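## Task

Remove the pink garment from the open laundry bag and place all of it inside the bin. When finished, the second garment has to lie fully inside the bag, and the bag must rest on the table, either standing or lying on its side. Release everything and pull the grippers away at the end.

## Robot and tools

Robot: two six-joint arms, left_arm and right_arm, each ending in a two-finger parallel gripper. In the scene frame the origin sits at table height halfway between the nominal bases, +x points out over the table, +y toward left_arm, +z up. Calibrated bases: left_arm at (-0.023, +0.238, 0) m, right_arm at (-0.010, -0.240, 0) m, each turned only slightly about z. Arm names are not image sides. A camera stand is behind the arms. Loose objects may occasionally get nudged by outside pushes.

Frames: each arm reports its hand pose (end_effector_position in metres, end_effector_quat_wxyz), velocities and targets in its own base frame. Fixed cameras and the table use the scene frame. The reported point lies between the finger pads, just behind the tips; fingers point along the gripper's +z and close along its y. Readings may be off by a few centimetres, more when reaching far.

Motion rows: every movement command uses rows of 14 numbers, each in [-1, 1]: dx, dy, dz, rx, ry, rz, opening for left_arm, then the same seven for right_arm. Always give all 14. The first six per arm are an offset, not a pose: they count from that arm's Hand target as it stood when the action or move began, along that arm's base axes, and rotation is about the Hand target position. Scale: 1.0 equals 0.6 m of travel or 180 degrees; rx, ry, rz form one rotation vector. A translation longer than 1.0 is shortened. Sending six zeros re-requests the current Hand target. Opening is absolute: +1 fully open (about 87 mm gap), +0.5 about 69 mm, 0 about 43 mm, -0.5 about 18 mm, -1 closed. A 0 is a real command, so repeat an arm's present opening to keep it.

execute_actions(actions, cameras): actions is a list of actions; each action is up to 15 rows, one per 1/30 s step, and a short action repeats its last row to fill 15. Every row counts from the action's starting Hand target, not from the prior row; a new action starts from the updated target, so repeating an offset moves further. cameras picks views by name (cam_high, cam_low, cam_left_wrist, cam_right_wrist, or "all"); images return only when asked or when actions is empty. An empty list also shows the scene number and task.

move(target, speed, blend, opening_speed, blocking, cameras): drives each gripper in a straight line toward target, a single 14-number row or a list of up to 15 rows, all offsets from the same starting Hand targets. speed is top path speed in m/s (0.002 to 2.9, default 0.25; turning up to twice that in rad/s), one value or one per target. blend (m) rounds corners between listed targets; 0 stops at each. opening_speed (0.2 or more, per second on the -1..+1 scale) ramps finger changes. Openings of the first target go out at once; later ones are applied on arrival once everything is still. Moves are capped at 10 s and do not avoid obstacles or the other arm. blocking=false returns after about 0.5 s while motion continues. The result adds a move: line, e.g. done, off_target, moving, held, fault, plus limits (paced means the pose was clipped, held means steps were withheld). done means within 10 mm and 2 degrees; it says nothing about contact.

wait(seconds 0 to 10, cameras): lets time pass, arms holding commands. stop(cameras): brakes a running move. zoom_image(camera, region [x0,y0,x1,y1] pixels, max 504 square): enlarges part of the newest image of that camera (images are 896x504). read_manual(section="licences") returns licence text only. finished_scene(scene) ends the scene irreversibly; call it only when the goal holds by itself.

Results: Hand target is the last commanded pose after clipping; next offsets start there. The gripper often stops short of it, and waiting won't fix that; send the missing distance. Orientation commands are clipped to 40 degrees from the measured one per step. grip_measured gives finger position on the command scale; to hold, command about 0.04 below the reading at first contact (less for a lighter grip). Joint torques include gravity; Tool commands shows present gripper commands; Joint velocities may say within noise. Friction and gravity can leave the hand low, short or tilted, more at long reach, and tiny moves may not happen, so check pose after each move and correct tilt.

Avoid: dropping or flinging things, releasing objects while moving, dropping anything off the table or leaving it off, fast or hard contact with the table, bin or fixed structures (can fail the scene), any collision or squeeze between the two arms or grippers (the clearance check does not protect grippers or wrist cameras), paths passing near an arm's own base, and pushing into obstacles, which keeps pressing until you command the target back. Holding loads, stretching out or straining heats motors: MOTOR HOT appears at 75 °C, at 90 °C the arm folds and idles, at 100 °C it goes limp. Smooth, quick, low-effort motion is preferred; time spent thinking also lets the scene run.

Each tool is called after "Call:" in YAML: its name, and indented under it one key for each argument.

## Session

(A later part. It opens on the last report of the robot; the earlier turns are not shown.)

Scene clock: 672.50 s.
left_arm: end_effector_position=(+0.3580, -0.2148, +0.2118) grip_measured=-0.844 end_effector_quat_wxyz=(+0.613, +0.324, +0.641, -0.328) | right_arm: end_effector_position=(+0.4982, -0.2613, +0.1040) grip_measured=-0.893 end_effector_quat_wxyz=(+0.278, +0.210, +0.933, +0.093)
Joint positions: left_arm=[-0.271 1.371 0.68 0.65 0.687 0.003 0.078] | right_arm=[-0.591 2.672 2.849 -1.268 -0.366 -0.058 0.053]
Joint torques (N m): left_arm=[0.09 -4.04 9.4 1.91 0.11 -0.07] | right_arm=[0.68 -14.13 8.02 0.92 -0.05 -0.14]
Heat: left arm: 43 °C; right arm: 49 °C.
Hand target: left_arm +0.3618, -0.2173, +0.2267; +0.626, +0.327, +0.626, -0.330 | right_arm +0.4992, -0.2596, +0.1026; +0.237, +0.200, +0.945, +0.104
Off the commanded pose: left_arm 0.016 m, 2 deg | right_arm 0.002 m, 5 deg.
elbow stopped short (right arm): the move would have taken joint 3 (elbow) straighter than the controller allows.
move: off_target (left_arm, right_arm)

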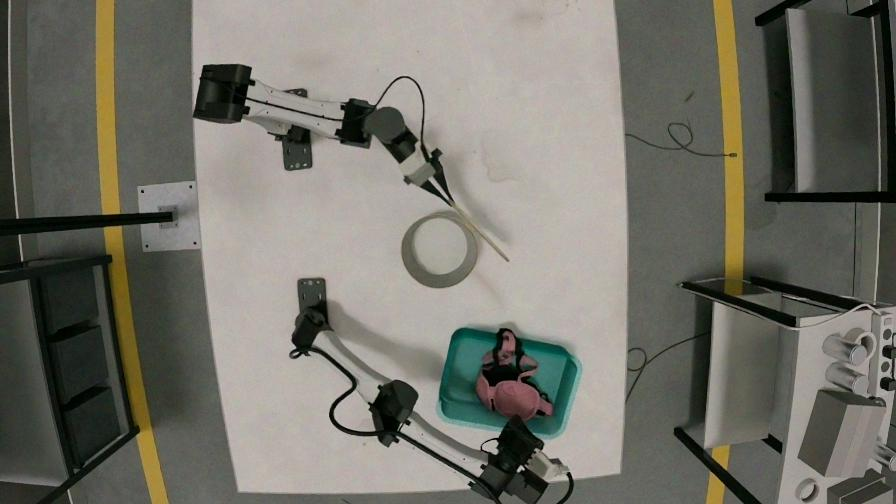

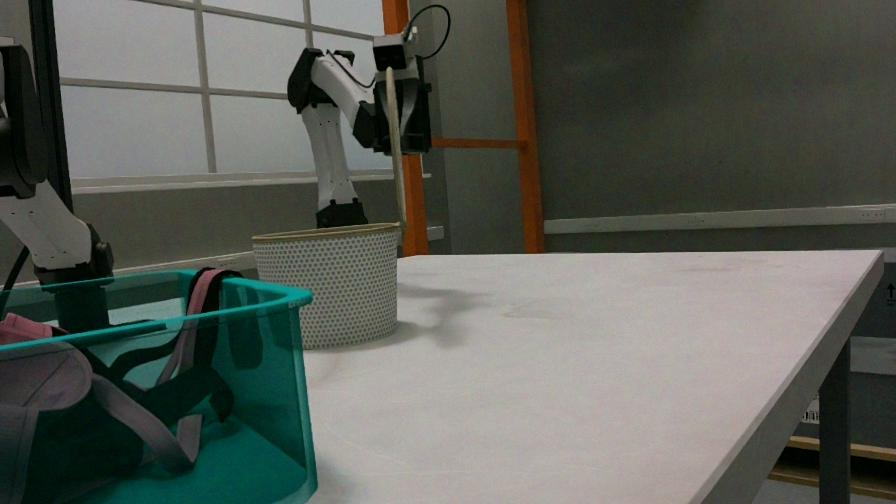

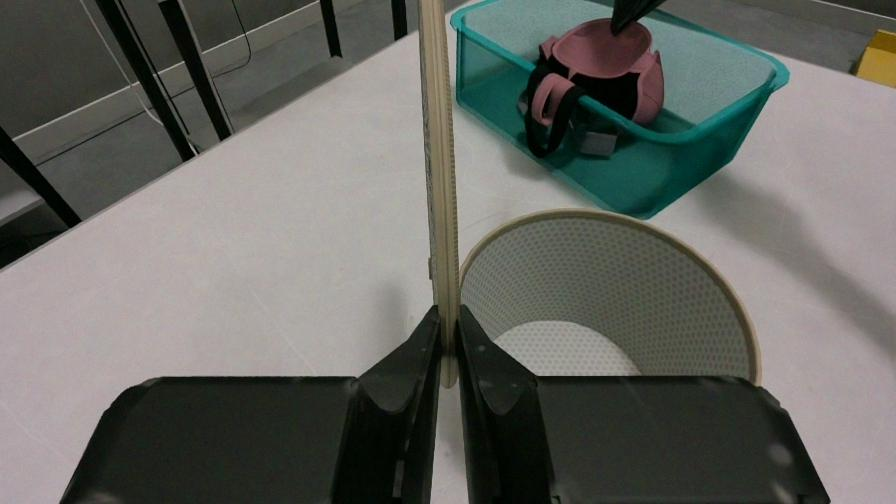

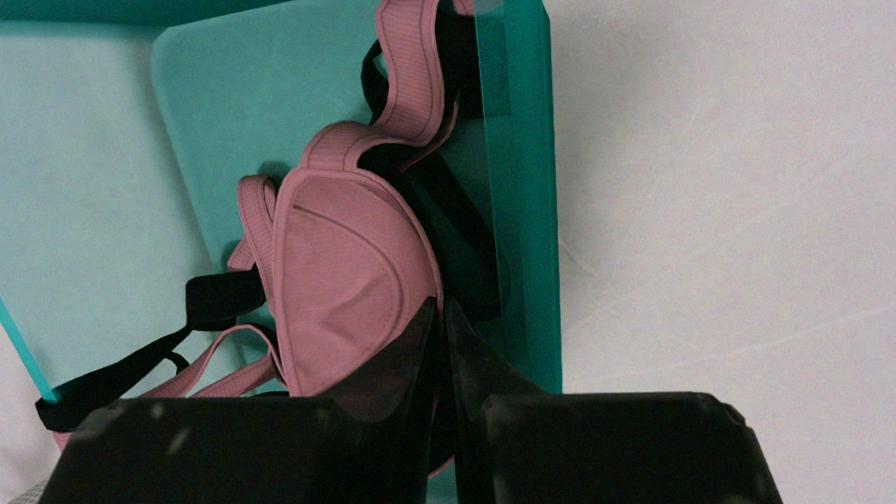

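Call:
move:
  target:
    - [0,0,0,0,0,0,-1,0,0,0,0,0,0,0]
    - [0,0,0,0,0,0,-1,-0.06,0.06,0.33,0,0,0,0]
  speed: 0.15
  opening_speed: 1
  cameras: ["all"]

Call:
zoom_image:
  camera: "cam_right_wrist"
  region: [200, 0, 700, 500]

Call:
zoom_image:
  camera: "cam_left_wrist"
  region: [440, 0, 800, 250]

Call:
zoom_image:
  camera: "cam_high"
  region: [420, 310, 600, 450]

Scene clock: 679.73 s.
left_arm: end_effector_position=(+0.3580, -0.2148, +0.2118) grip_measured=-0.844 end_effector_quat_wxyz=(+0.613, +0.324, +0.641, -0.328) | right_arm: end_effector_position=(+0.4658, -0.2265, +0.2821) grip_measured=+0.000 end_effector_quat_wxyz=(+0.397, +0.216, +0.889, +0.070)
Joint positions: left_arm=[-0.271 1.371 0.68 0.65 0.687 0.003 0.078] | right_arm=[-0.58 2.32 2.849 -1.34 -0.374 0.046 0.5]
Joint torques (N m): left_arm=[0.06 -4.01 9.43 1.91 0.1 -0.07] | right_arm=[0.29 -14.91 6.98 1.38 -0.09 0.03]
Motor temperatures (°C): left_arm=[21 28 42 43 18 20 21] | right_arm=[19 53 39 26 21 22 21]
Heat: left arm: 43 °C; right arm: 53 °C.
Hand target: left_arm +0.3618, -0.2173, +0.2267; +0.626, +0.327, +0.626, -0.330 | right_arm +0.4632, -0.2236, +0.3006; +0.237, +0.200, +0.945, +0.104
Off the commanded pose: left_arm 0.016 m, 2 deg | right_arm 0.019 m, 20 deg.
elbow stopped short (right arm): the move would have taken joint 3 (elbow) straighter than the controller allows.
move: off_target (left_arm, right_arm)

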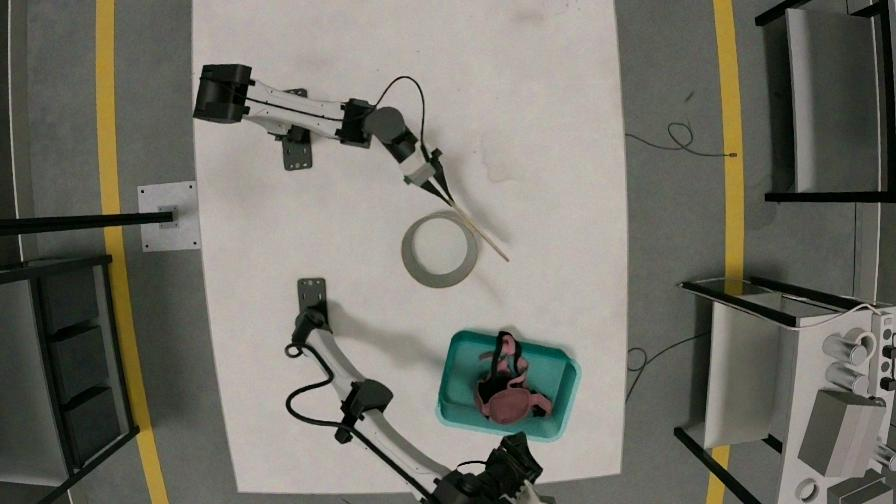

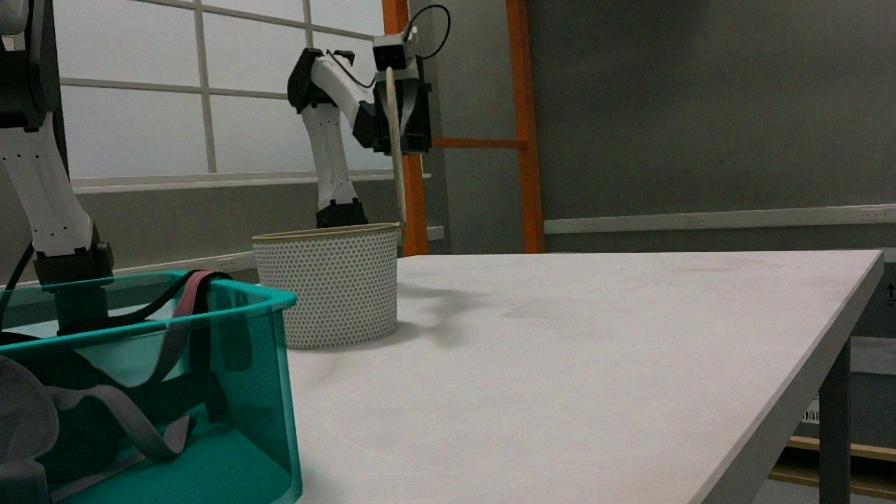

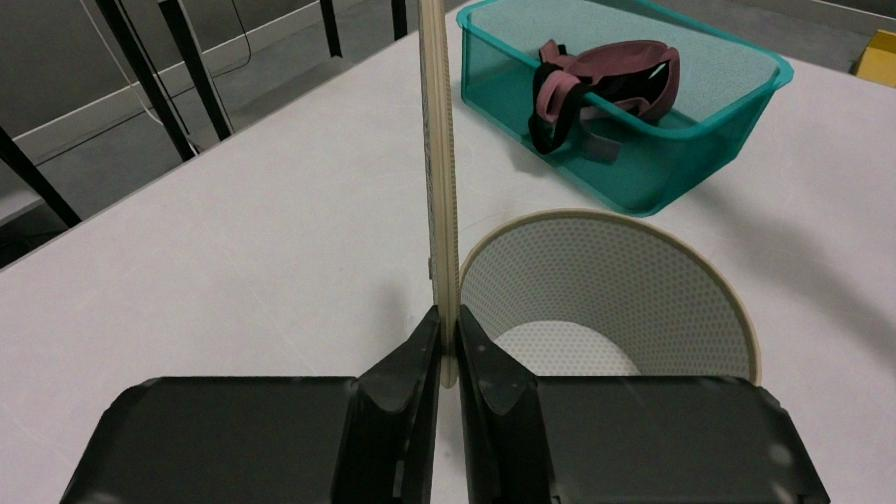

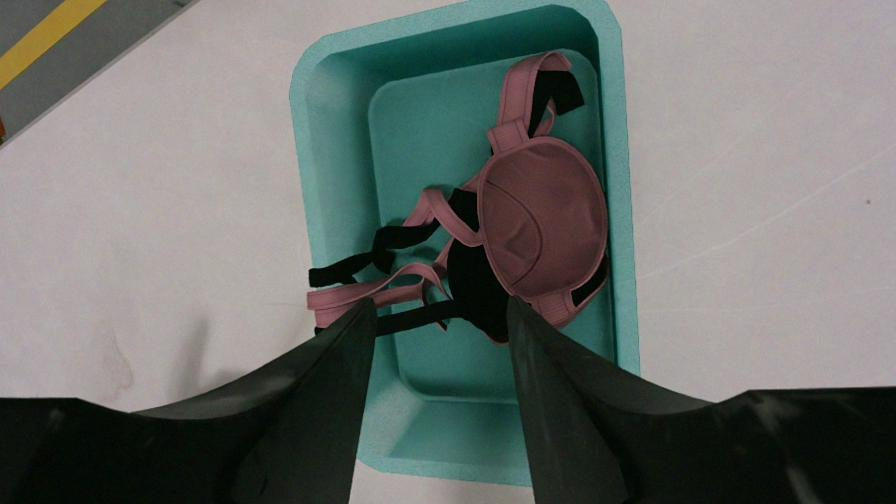

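Scaled by 1.008 from the camera's 896x504 image, which has a finer 1280x720 frame.

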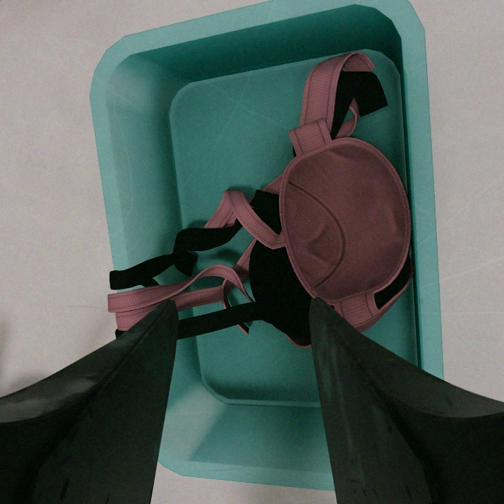

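Scaled by 1.400 from the camera's 896x504 image, which has a finer 1280x720 frame.

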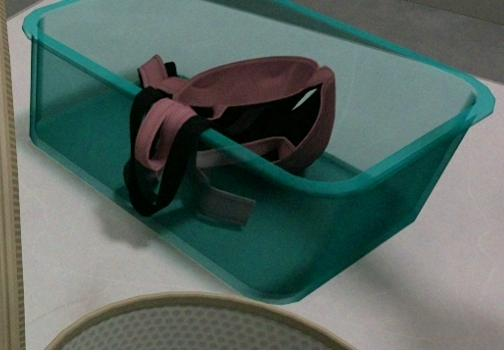

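Scaled by 2.800 from the camera's 896x504 image, which has a finer 1280x720 frame.

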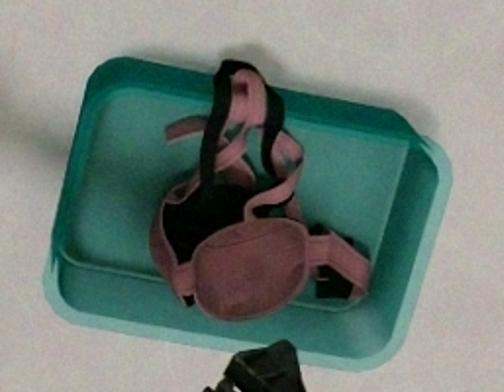

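Call:
move:
  target: [0,0,0,0,0,0,-1,-0.047,0.173,-0.185,0.146,0.023,-0.415,-0.2]
  speed: 0.3
  cameras: ["cam_right_wrist"]

Call:
zoom_image:
  camera: "cam_right_wrist"
  region: [200, 0, 700, 500]

Scene clock: 712.17 s.
left_arm: end_effector_position=(+0.3580, -0.2148, +0.2118) grip_measured=-0.844 end_effector_quat_wxyz=(+0.613, +0.324, +0.641, -0.328) | right_arm: end_effector_position=(+0.4379, -0.1204, +0.1787) grip_measured=-0.200 end_effector_quat_wxyz=(+0.158, +0.775, +0.599, +0.129)
Joint positions: left_arm=[-0.271 1.371 0.68 0.65 0.687 0.003 0.078] | right_arm=[-0.383 1.919 1.861 -1.107 -0.062 1.455 0.4]
Joint torques (N m): left_arm=[0.08 -4.03 9.46 1.91 0.11 -0.08] | right_arm=[0.59 -13.46 5.7 0.9 0.27 0.02]
Motor temperatures (°C): left_arm=[21 28 42 44 18 20 21] | right_arm=[19 56 39 27 21 22 21]
Heat: left arm: 44 °C; right arm: 56 °C.
Hand target: left_arm +0.3618, -0.2173, +0.2267; +0.626, +0.327, +0.626, -0.330 | right_arm +0.4350, -0.1199, +0.1897; +0.172, +0.775, +0.593, +0.131
Off the commanded pose: left_arm 0.016 m, 2 deg | right_arm 0.011 m, 2 deg.
move: off_target (left_arm, right_arm)
Images, in order (width x height): cam_right_wrist 896x504.

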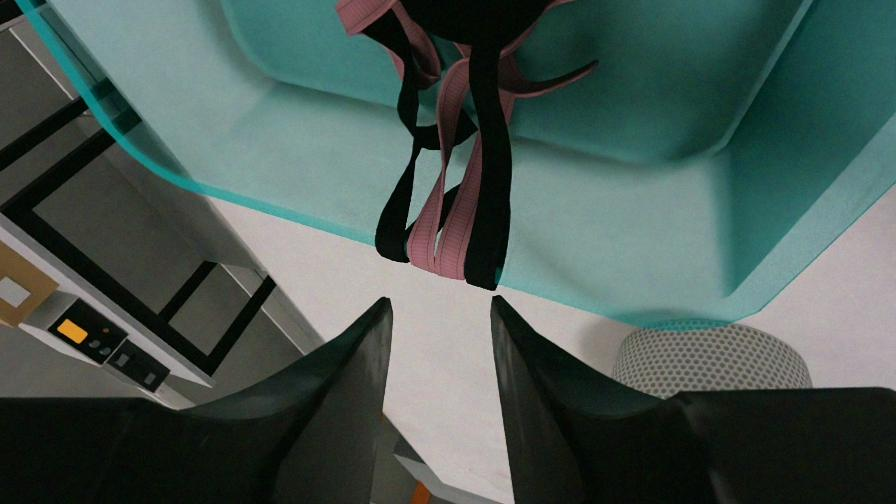

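Scaled by 1.008 from the camera's 896x504 image, which has a finer 1280x720 frame.

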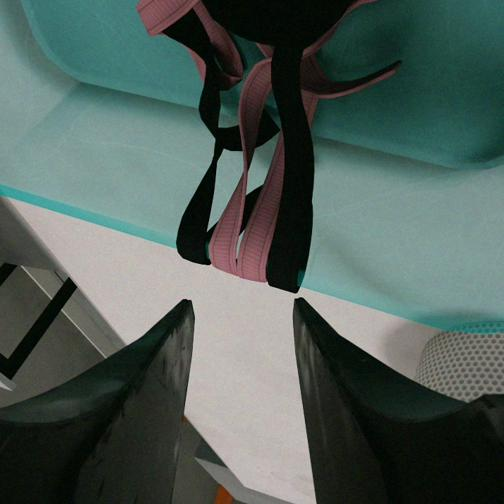

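Call:
move:
  target:
    - [0,0,0,0,0,0,-1,0.025,0.052,-0.1,0,0,0,-0.45]
    - [0,0,0,0,0,0,-1,0.025,0.052,-0.197,0,0,0,-0.45]
  speed: 0.15
  cameras: ["cam_right_wrist"]

Call:
zoom_image:
  camera: "cam_right_wrist"
  region: [300, 100, 600, 400]

Scene clock: 730.67 s.
left_arm: end_effector_position=(+0.3580, -0.2148, +0.2118) grip_measured=-0.844 end_effector_quat_wxyz=(+0.613, +0.324, +0.641, -0.328) | right_arm: end_effector_position=(+0.4487, -0.0876, +0.0766) grip_measured=-0.450 end_effector_quat_wxyz=(+0.169, +0.772, +0.597, +0.135)
Joint positions: left_arm=[-0.271 1.371 0.68 0.65 0.687 0.003 0.078] | right_arm=[-0.293 1.904 1.422 -0.653 -0.023 1.538 0.275]
Joint torques (N m): left_arm=[0.06 -4 9.42 1.92 0.11 -0.07] | right_arm=[0.61 -9.37 5.79 1.09 0.26 0.06]
Motor temperatures (°C): left_arm=[21 28 42 44 18 20 22] | right_arm=[19 60 38 26 21 22 20]
Heat: left arm: 44 °C; right arm: 60 °C.
Hand target: left_arm +0.3618, -0.2173, +0.2267; +0.626, +0.327, +0.626, -0.330 | right_arm +0.4499, -0.0886, +0.0713; +0.172, +0.775, +0.593, +0.131
Off the commanded pose: left_arm 0.016 m, 2 deg | right_arm 0.005 m, 1 deg.
move: off_target (left_arm)
Images, in order (width x height): cam_right_wrist 896x504.

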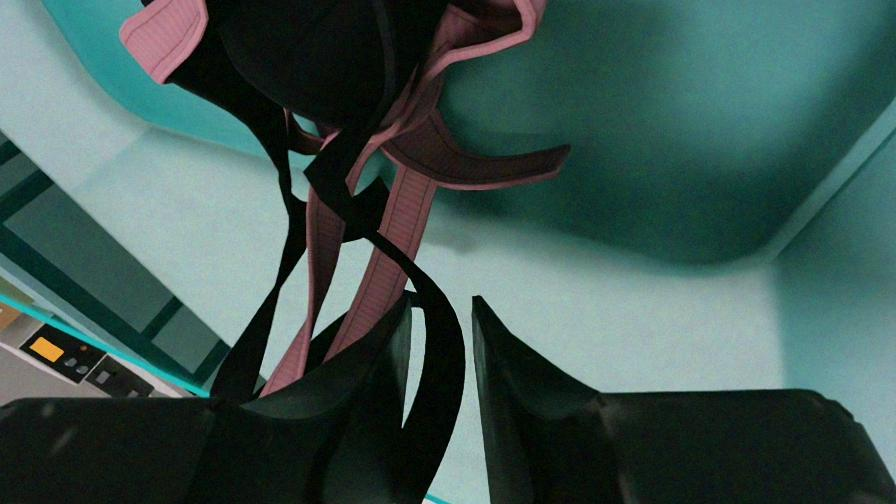

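Scaled by 1.680 from the camera's 896x504 image, which has a finer 1280x720 frame.

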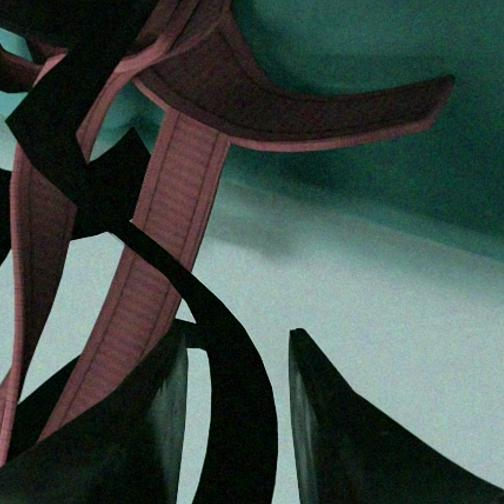

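Call:
move:
  target:
    - [0,0,0,0,0,0,-1,0,0,0,0,0,0,-1]
    - [0,0,0,0,0,0,-1,-0.03,-0.03,0.2,0,0,0,-1]
    - [0,0,0,0,0,0,-1,-0.08,-0.08,0.45,0,0,0,-1]
  speed: 0.1
  opening_speed: 1
  cameras: ["all"]

Call:
zoom_image:
  camera: "cam_high"
  region: [390, 250, 610, 460]

Scene clock: 738.67 s.
left_arm: end_effector_position=(+0.3580, -0.2148, +0.2118) grip_measured=-0.844 end_effector_quat_wxyz=(+0.613, +0.324, +0.641, -0.328) | right_arm: end_effector_position=(+0.4094, -0.1418, +0.3220) grip_measured=-0.990 end_effector_quat_wxyz=(+0.225, +0.773, +0.570, +0.163)
Joint positions: left_arm=[-0.271 1.371 0.68 0.65 0.687 0.003 0.078] | right_arm=[-0.462 1.986 2.531 -1.559 -0.082 1.432 0.005]
Joint torques (N m): left_arm=[0.09 -4.04 9.39 1.91 0.1 -0.08] | right_arm=[0.03 -12.38 7.05 1 -0.03 -0.14]
Motor temperatures (°C): left_arm=[21 28 42 44 18 20 22] | right_arm=[19 57 38 26 21 22 21]
Heat: left arm: 44 °C; right arm: 57 °C.
Hand target: left_arm +0.3618, -0.2173, +0.2267; +0.626, +0.327, +0.626, -0.330 | right_arm +0.4019, -0.1366, +0.3413; +0.172, +0.775, +0.593, +0.131
Off the commanded pose: left_arm 0.016 m, 2 deg | right_arm 0.021 m, 8 deg.
joint sent to its limit (right arm) — joint 4 (wrist pitch), lower limit. The joint targets are off in orientation, not in position.
move: off_target (left_arm, right_arm)

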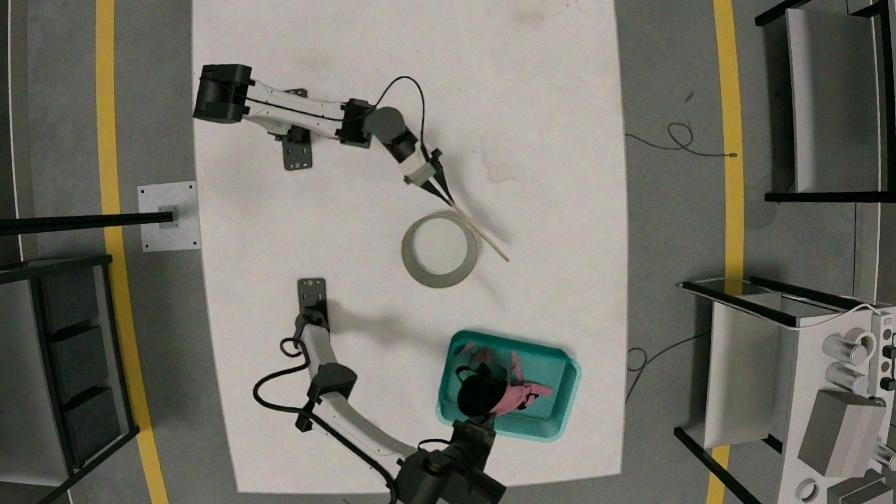

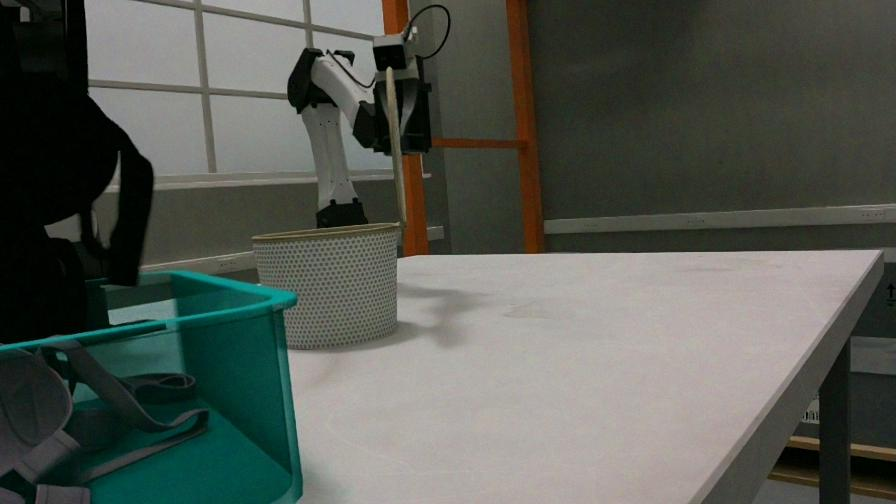

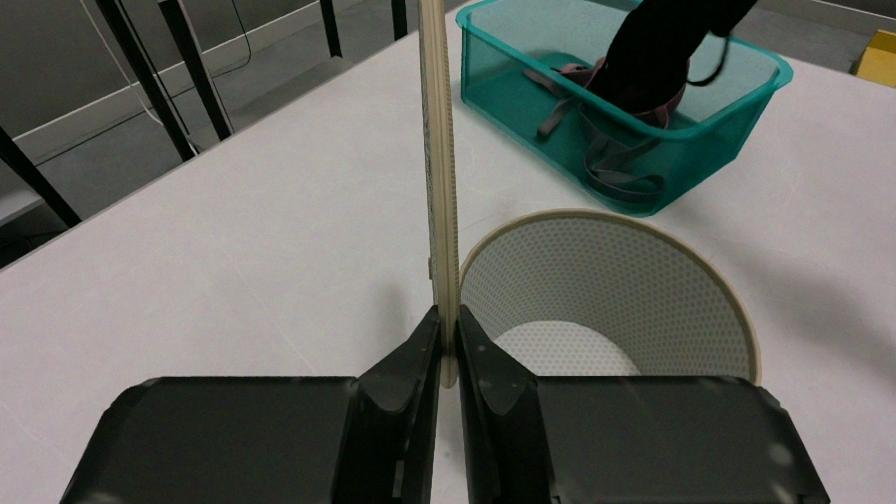

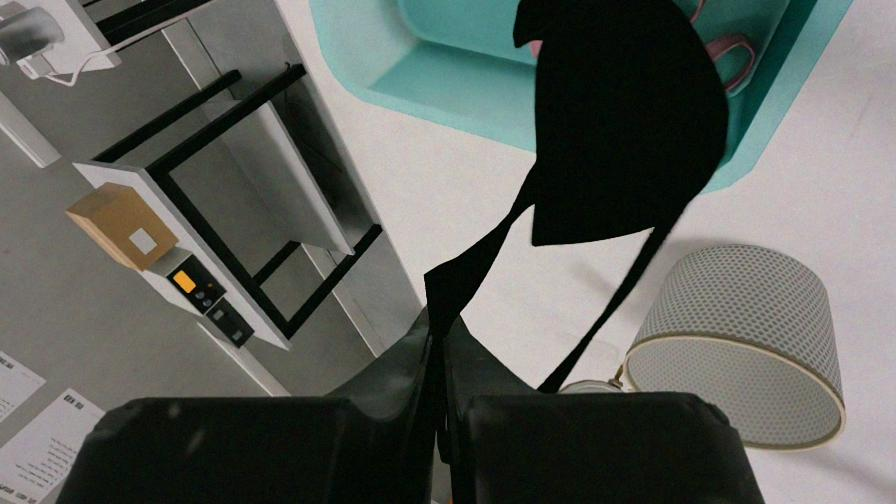

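Scaled by 2.291 from the camera's 896x504 image, which has a finer 1280x720 frame.

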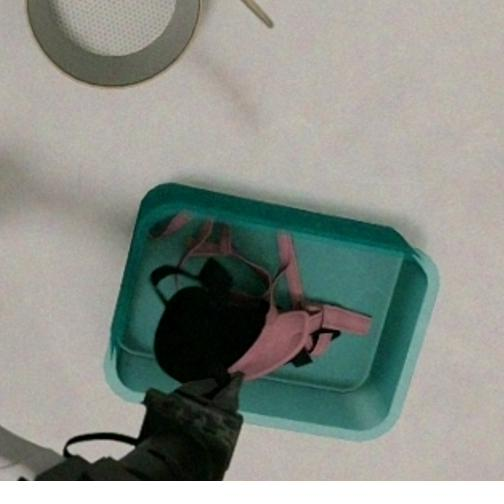

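Call:
move:
  target: [0,0,0,0,0,0,-1,-0.103,0.061,0.215,0,0,0,-1]
  speed: 0.1
  cameras: ["all"]

Call:
zoom_image:
  camera: "cam_high"
  region: [390, 250, 610, 460]

Scene clock: 745.03 s.
left_arm: end_effector_position=(+0.3580, -0.2148, +0.2118) grip_measured=-0.844 end_effector_quat_wxyz=(+0.613, +0.324, +0.641, -0.328) | right_arm: end_effector_position=(+0.3468, -0.1045, +0.4610) grip_measured=-0.990 end_effector_quat_wxyz=(+0.364, +0.724, +0.518, +0.275)
Joint positions: left_arm=[-0.271 1.371 0.68 0.65 0.687 0.003 0.078] | right_arm=[-0.475 1.741 2.673 -1.562 -0.139 1.495 0.005]
Joint torques (N m): left_arm=[0.12 -4.03 9.42 1.92 0.1 -0.08] | right_arm=[-0.13 -7.13 4.94 1.47 -0.03 -0.01]
Motor temperatures (°C): left_arm=[21 28 42 44 18 20 22] | right_arm=[19 57 38 26 21 22 21]
Heat: left arm: 44 °C; right arm: 57 °C.
Hand target: left_arm +0.3618, -0.2173, +0.2267; +0.626, +0.327, +0.626, -0.330 | right_arm +0.3401, -0.1000, +0.4704; +0.172, +0.775, +0.593, +0.131
Off the commanded pose: left_arm 0.016 m, 2 deg | right_arm 0.012 m, 30 deg.
joint sent to its limit (right arm) — joint 4 (wrist pitch), lower limit. The joint targets are off in orientation, not in position.
move: off_target (left_arm, right_arm)

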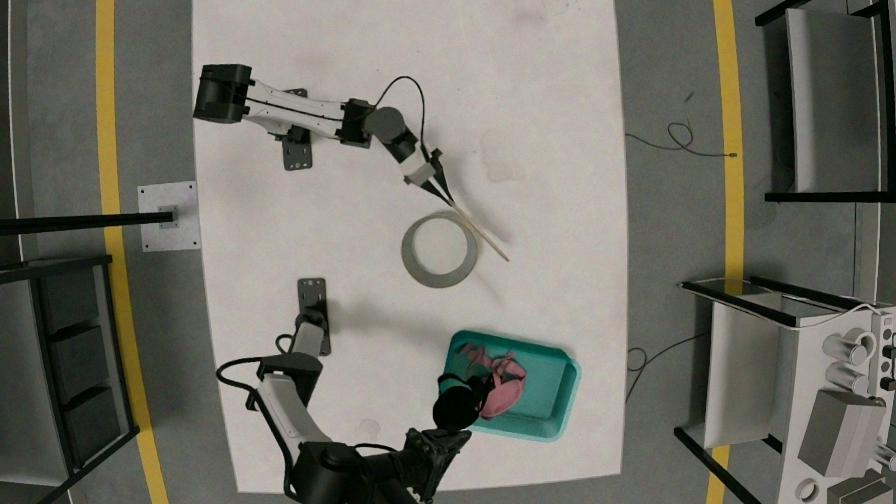

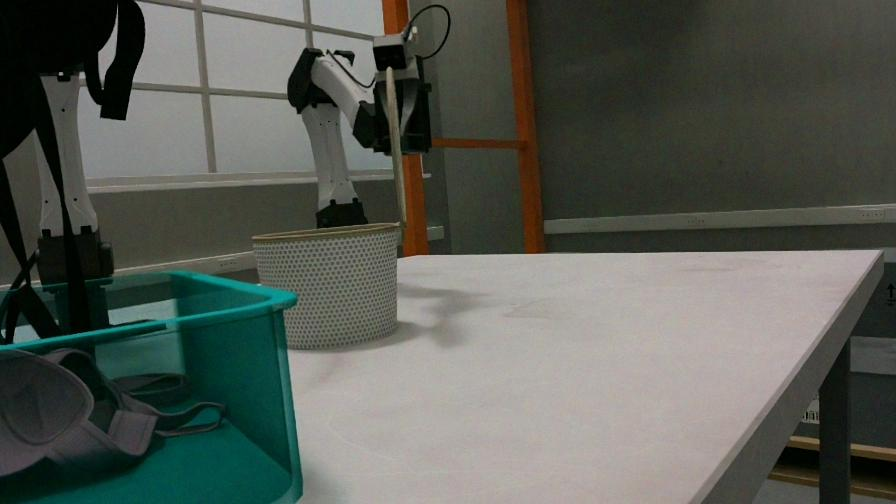

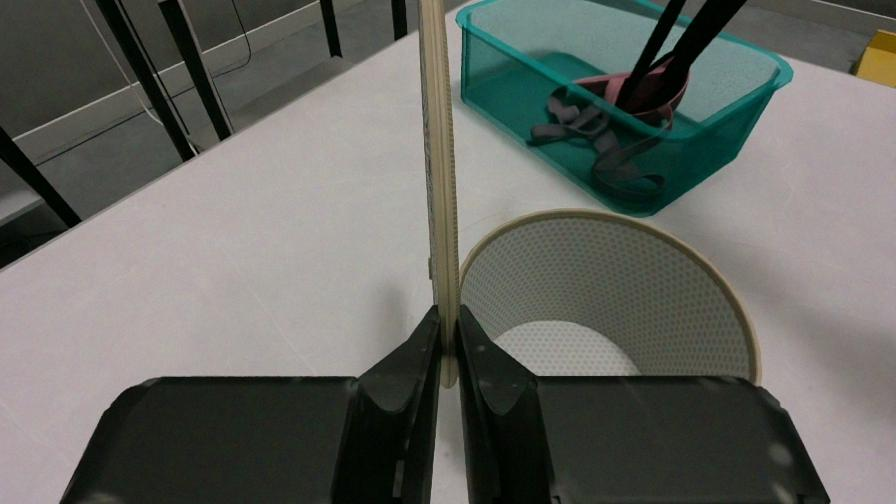

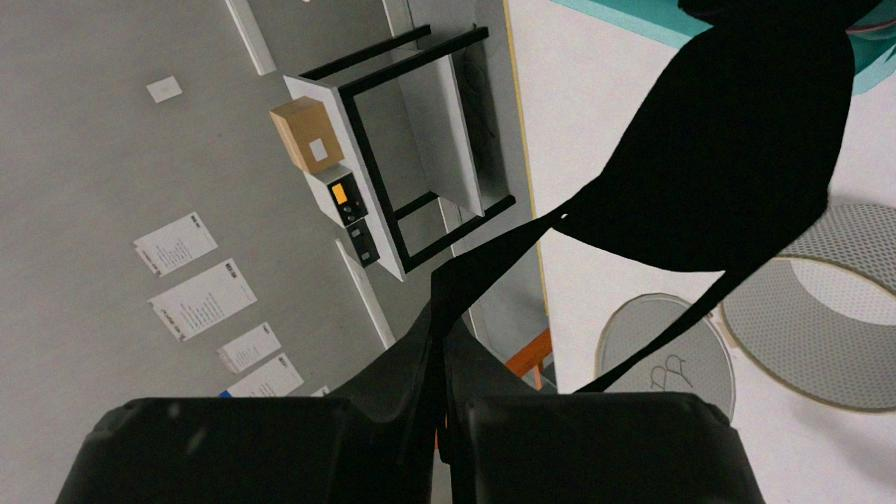

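Scaled by 2.291 from the camera's 896x504 image, which has a finer 1280x720 frame.

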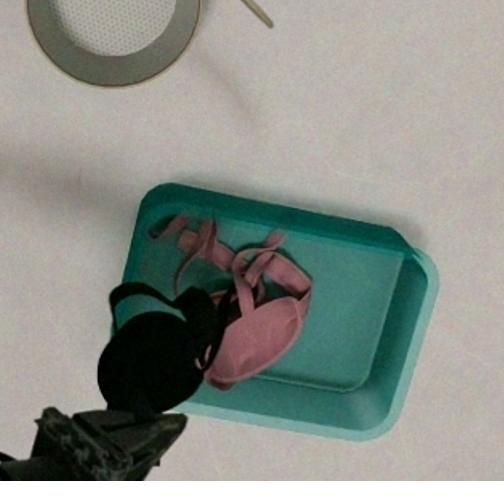

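Call:
move:
  target:
    - [0,0,0,0,0,0,-1,-0.08,0.05,0.117,0,0,0,-1]
    - [0,0,0,0,0,0,-1,-0.067,0.367,0.1,0,0,0,-1]
  speed: 0.15
  cameras: ["all"]

Call:
zoom_image:
  camera: "cam_high"
  region: [390, 150, 610, 460]

Scene clock: 754.77 s.
left_arm: end_effector_position=(+0.3580, -0.2148, +0.2118) grip_measured=-0.844 end_effector_quat_wxyz=(+0.613, +0.324, +0.641, -0.328) | right_arm: end_effector_position=(+0.3007, +0.1207, +0.5282) grip_measured=-0.990 end_effector_quat_wxyz=(+0.284, +0.666, +0.518, +0.454)
Joint positions: left_arm=[-0.271 1.371 0.68 0.65 0.687 0.003 0.078] | right_arm=[0.433 1.616 2.719 -1.565 0.298 2.067 0.005]
Joint torques (N m): left_arm=[0.09 -4.03 9.39 1.92 0.1 -0.07] | right_arm=[0.5 -3.25 3.77 1.56 0.22 0.02]
Motor temperatures (°C): left_arm=[21 28 42 44 18 20 22] | right_arm=[19 52 37 27 21 22 21]
Heat: left arm: 44 °C; right arm: 52 °C.
Hand target: left_arm +0.3618, -0.2173, +0.2267; +0.626, +0.327, +0.626, -0.330 | right_arm +0.2999, +0.1201, +0.5304; +0.179, +0.772, +0.591, +0.149
Off the commanded pose: left_arm 0.016 m, 2 deg | right_arm 0.002 m, 42 deg; orientation clipped.
joint sent to its limit (right arm) — joint 4 (wrist pitch), lower limit. The joint targets are off in orientation, not in position.
move: off_target (left_arm, right_arm); limits=paced

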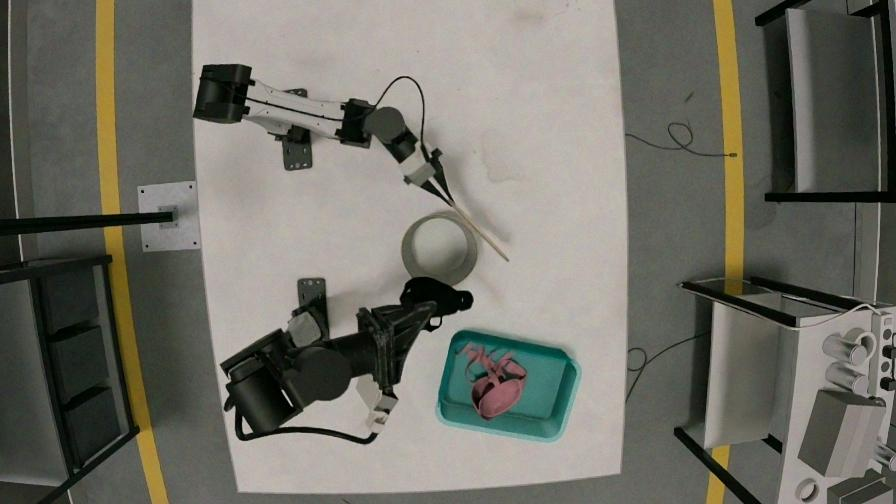

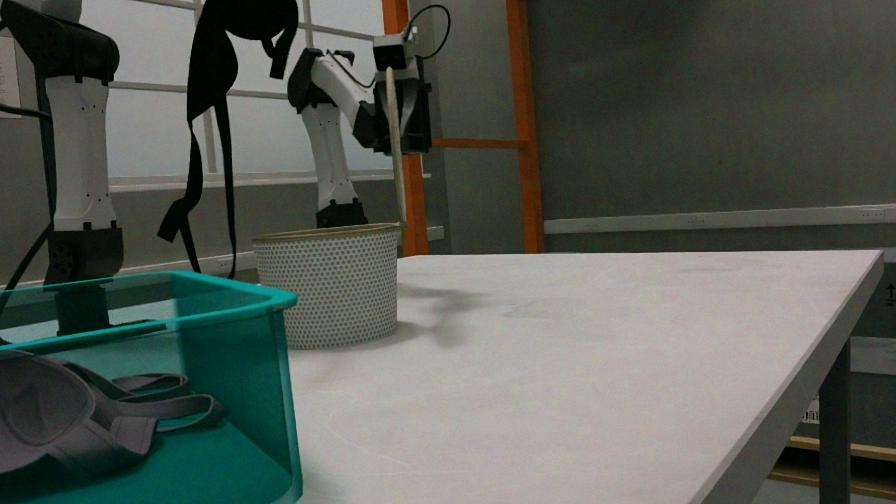

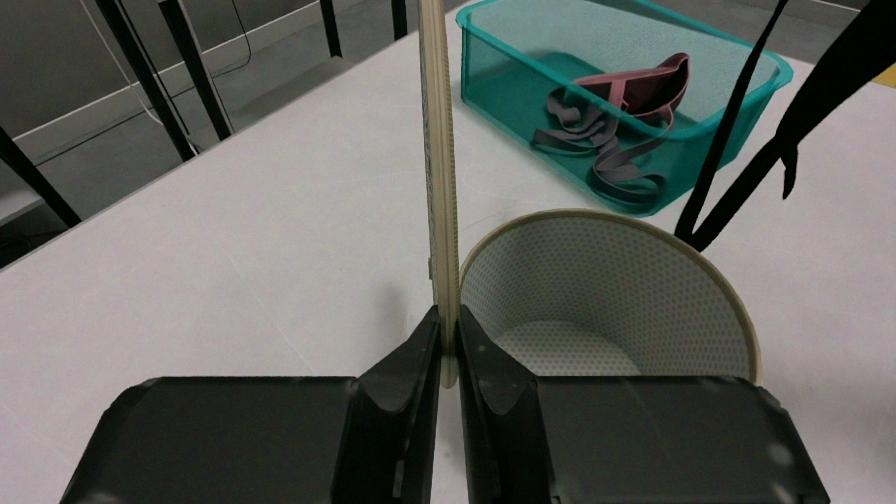

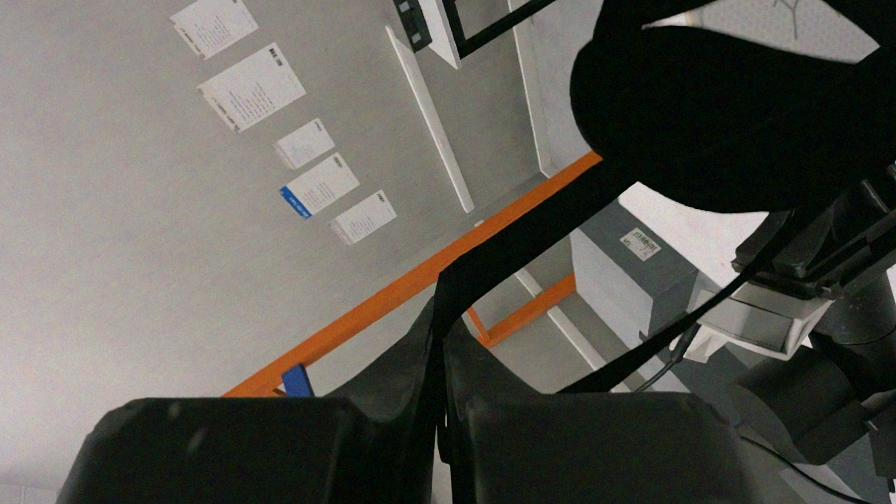

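Scaled by 1.626 from the camera's 896x504 image, which has a finer 1280x720 frame.

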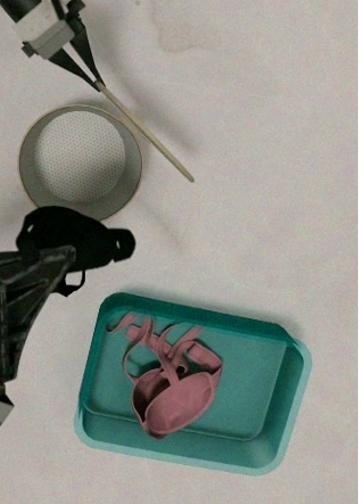

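Call:
move:
  target:
    - [0,0,0,0,0,0,-1,0.05,0.05,0.0,0,0,0,-1]
    - [0,0,0,0,0,0,-1,0.05,0.055,-0.3,0,0,0,-1]
  speed: 0.15
  cameras: ["all"]

Call:
zoom_image:
  camera: "cam_low"
  region: [150, 0, 500, 360]

Scene clock: 767.37 s.
left_arm: end_effector_position=(+0.3580, -0.2148, +0.2118) grip_measured=-0.844 end_effector_quat_wxyz=(+0.613, +0.324, +0.641, -0.328) | right_arm: end_effector_position=(+0.3354, +0.1547, +0.3455) grip_measured=-0.990 end_effector_quat_wxyz=(+0.193, +0.721, +0.630, +0.216)
Joint positions: left_arm=[-0.271 1.371 0.68 0.65 0.687 0.003 0.078] | right_arm=[0.456 1.653 2.184 -1.567 0.252 2.093 0.005]
Joint torques (N m): left_arm=[0.06 -4.03 9.4 1.92 0.1 -0.07] | right_arm=[-0.1 -8.17 4.53 0.97 0.09 0.06]
Heat: left arm: 44 °C; right arm: 48 °C.
Hand target: left_arm +0.3618, -0.2173, +0.2267; +0.626, +0.327, +0.626, -0.330 | right_arm +0.3299, +0.1532, +0.3504; +0.179, +0.772, +0.591, +0.149
Off the commanded pose: left_arm 0.016 m, 2 deg | right_arm 0.007 m, 11 deg.
elbow stopped short (right arm): the move would have taken joint 3 (elbow) straighter than the controller allows.
joint sent to its limit (right arm) — joint 4 (wrist pitch), lower limit; joint 6 (wrist roll), upper limit. The joint targets are off in orientation, not in position.
move: off_target (left_arm, right_arm); limits=paced

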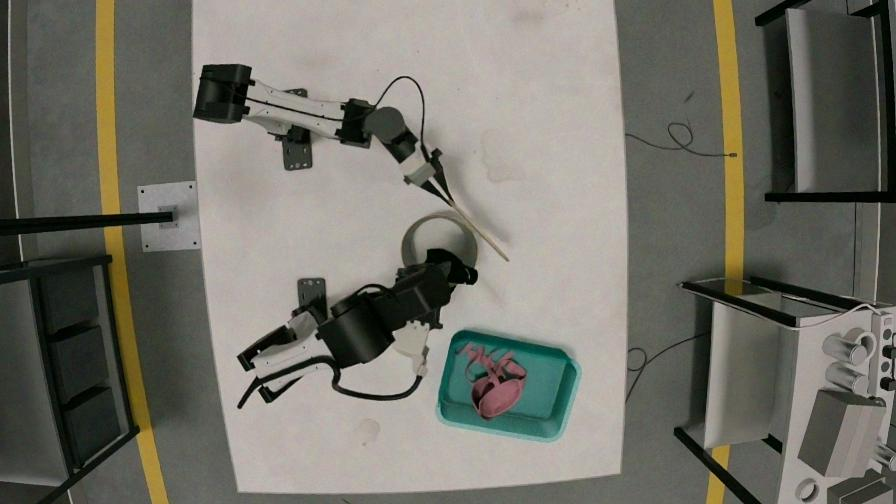

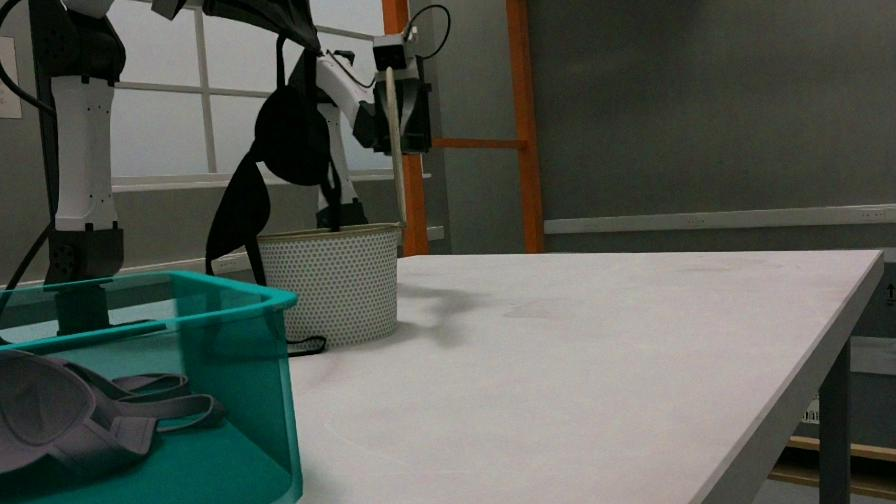

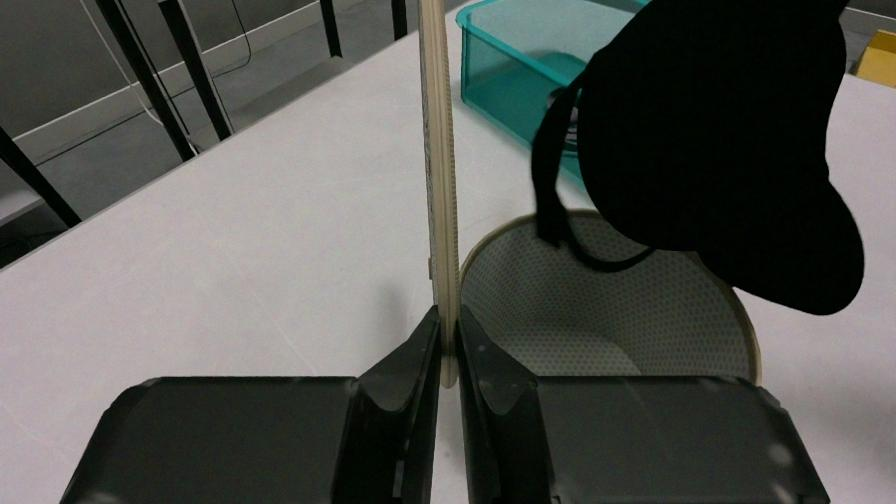

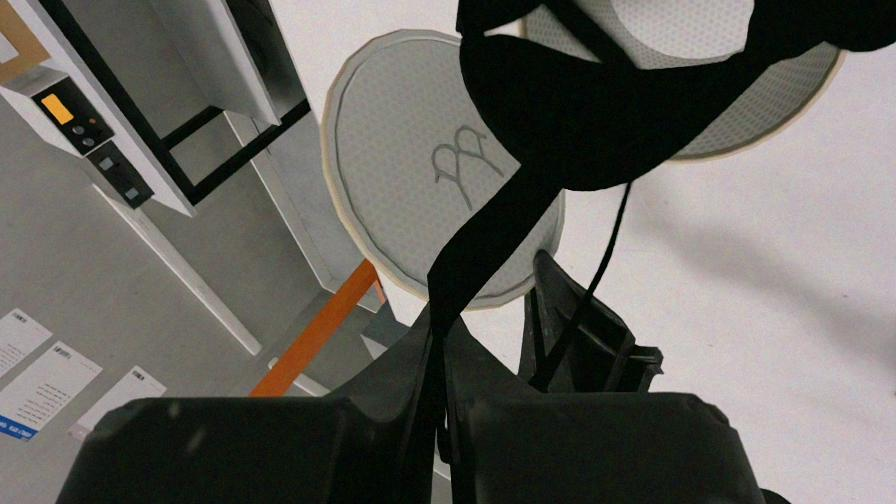

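Scaled by 1.400 from the camera's 896x504 image, which has a finer 1280x720 frame.

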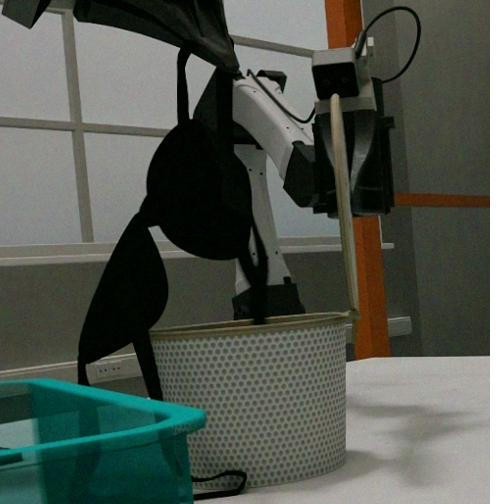

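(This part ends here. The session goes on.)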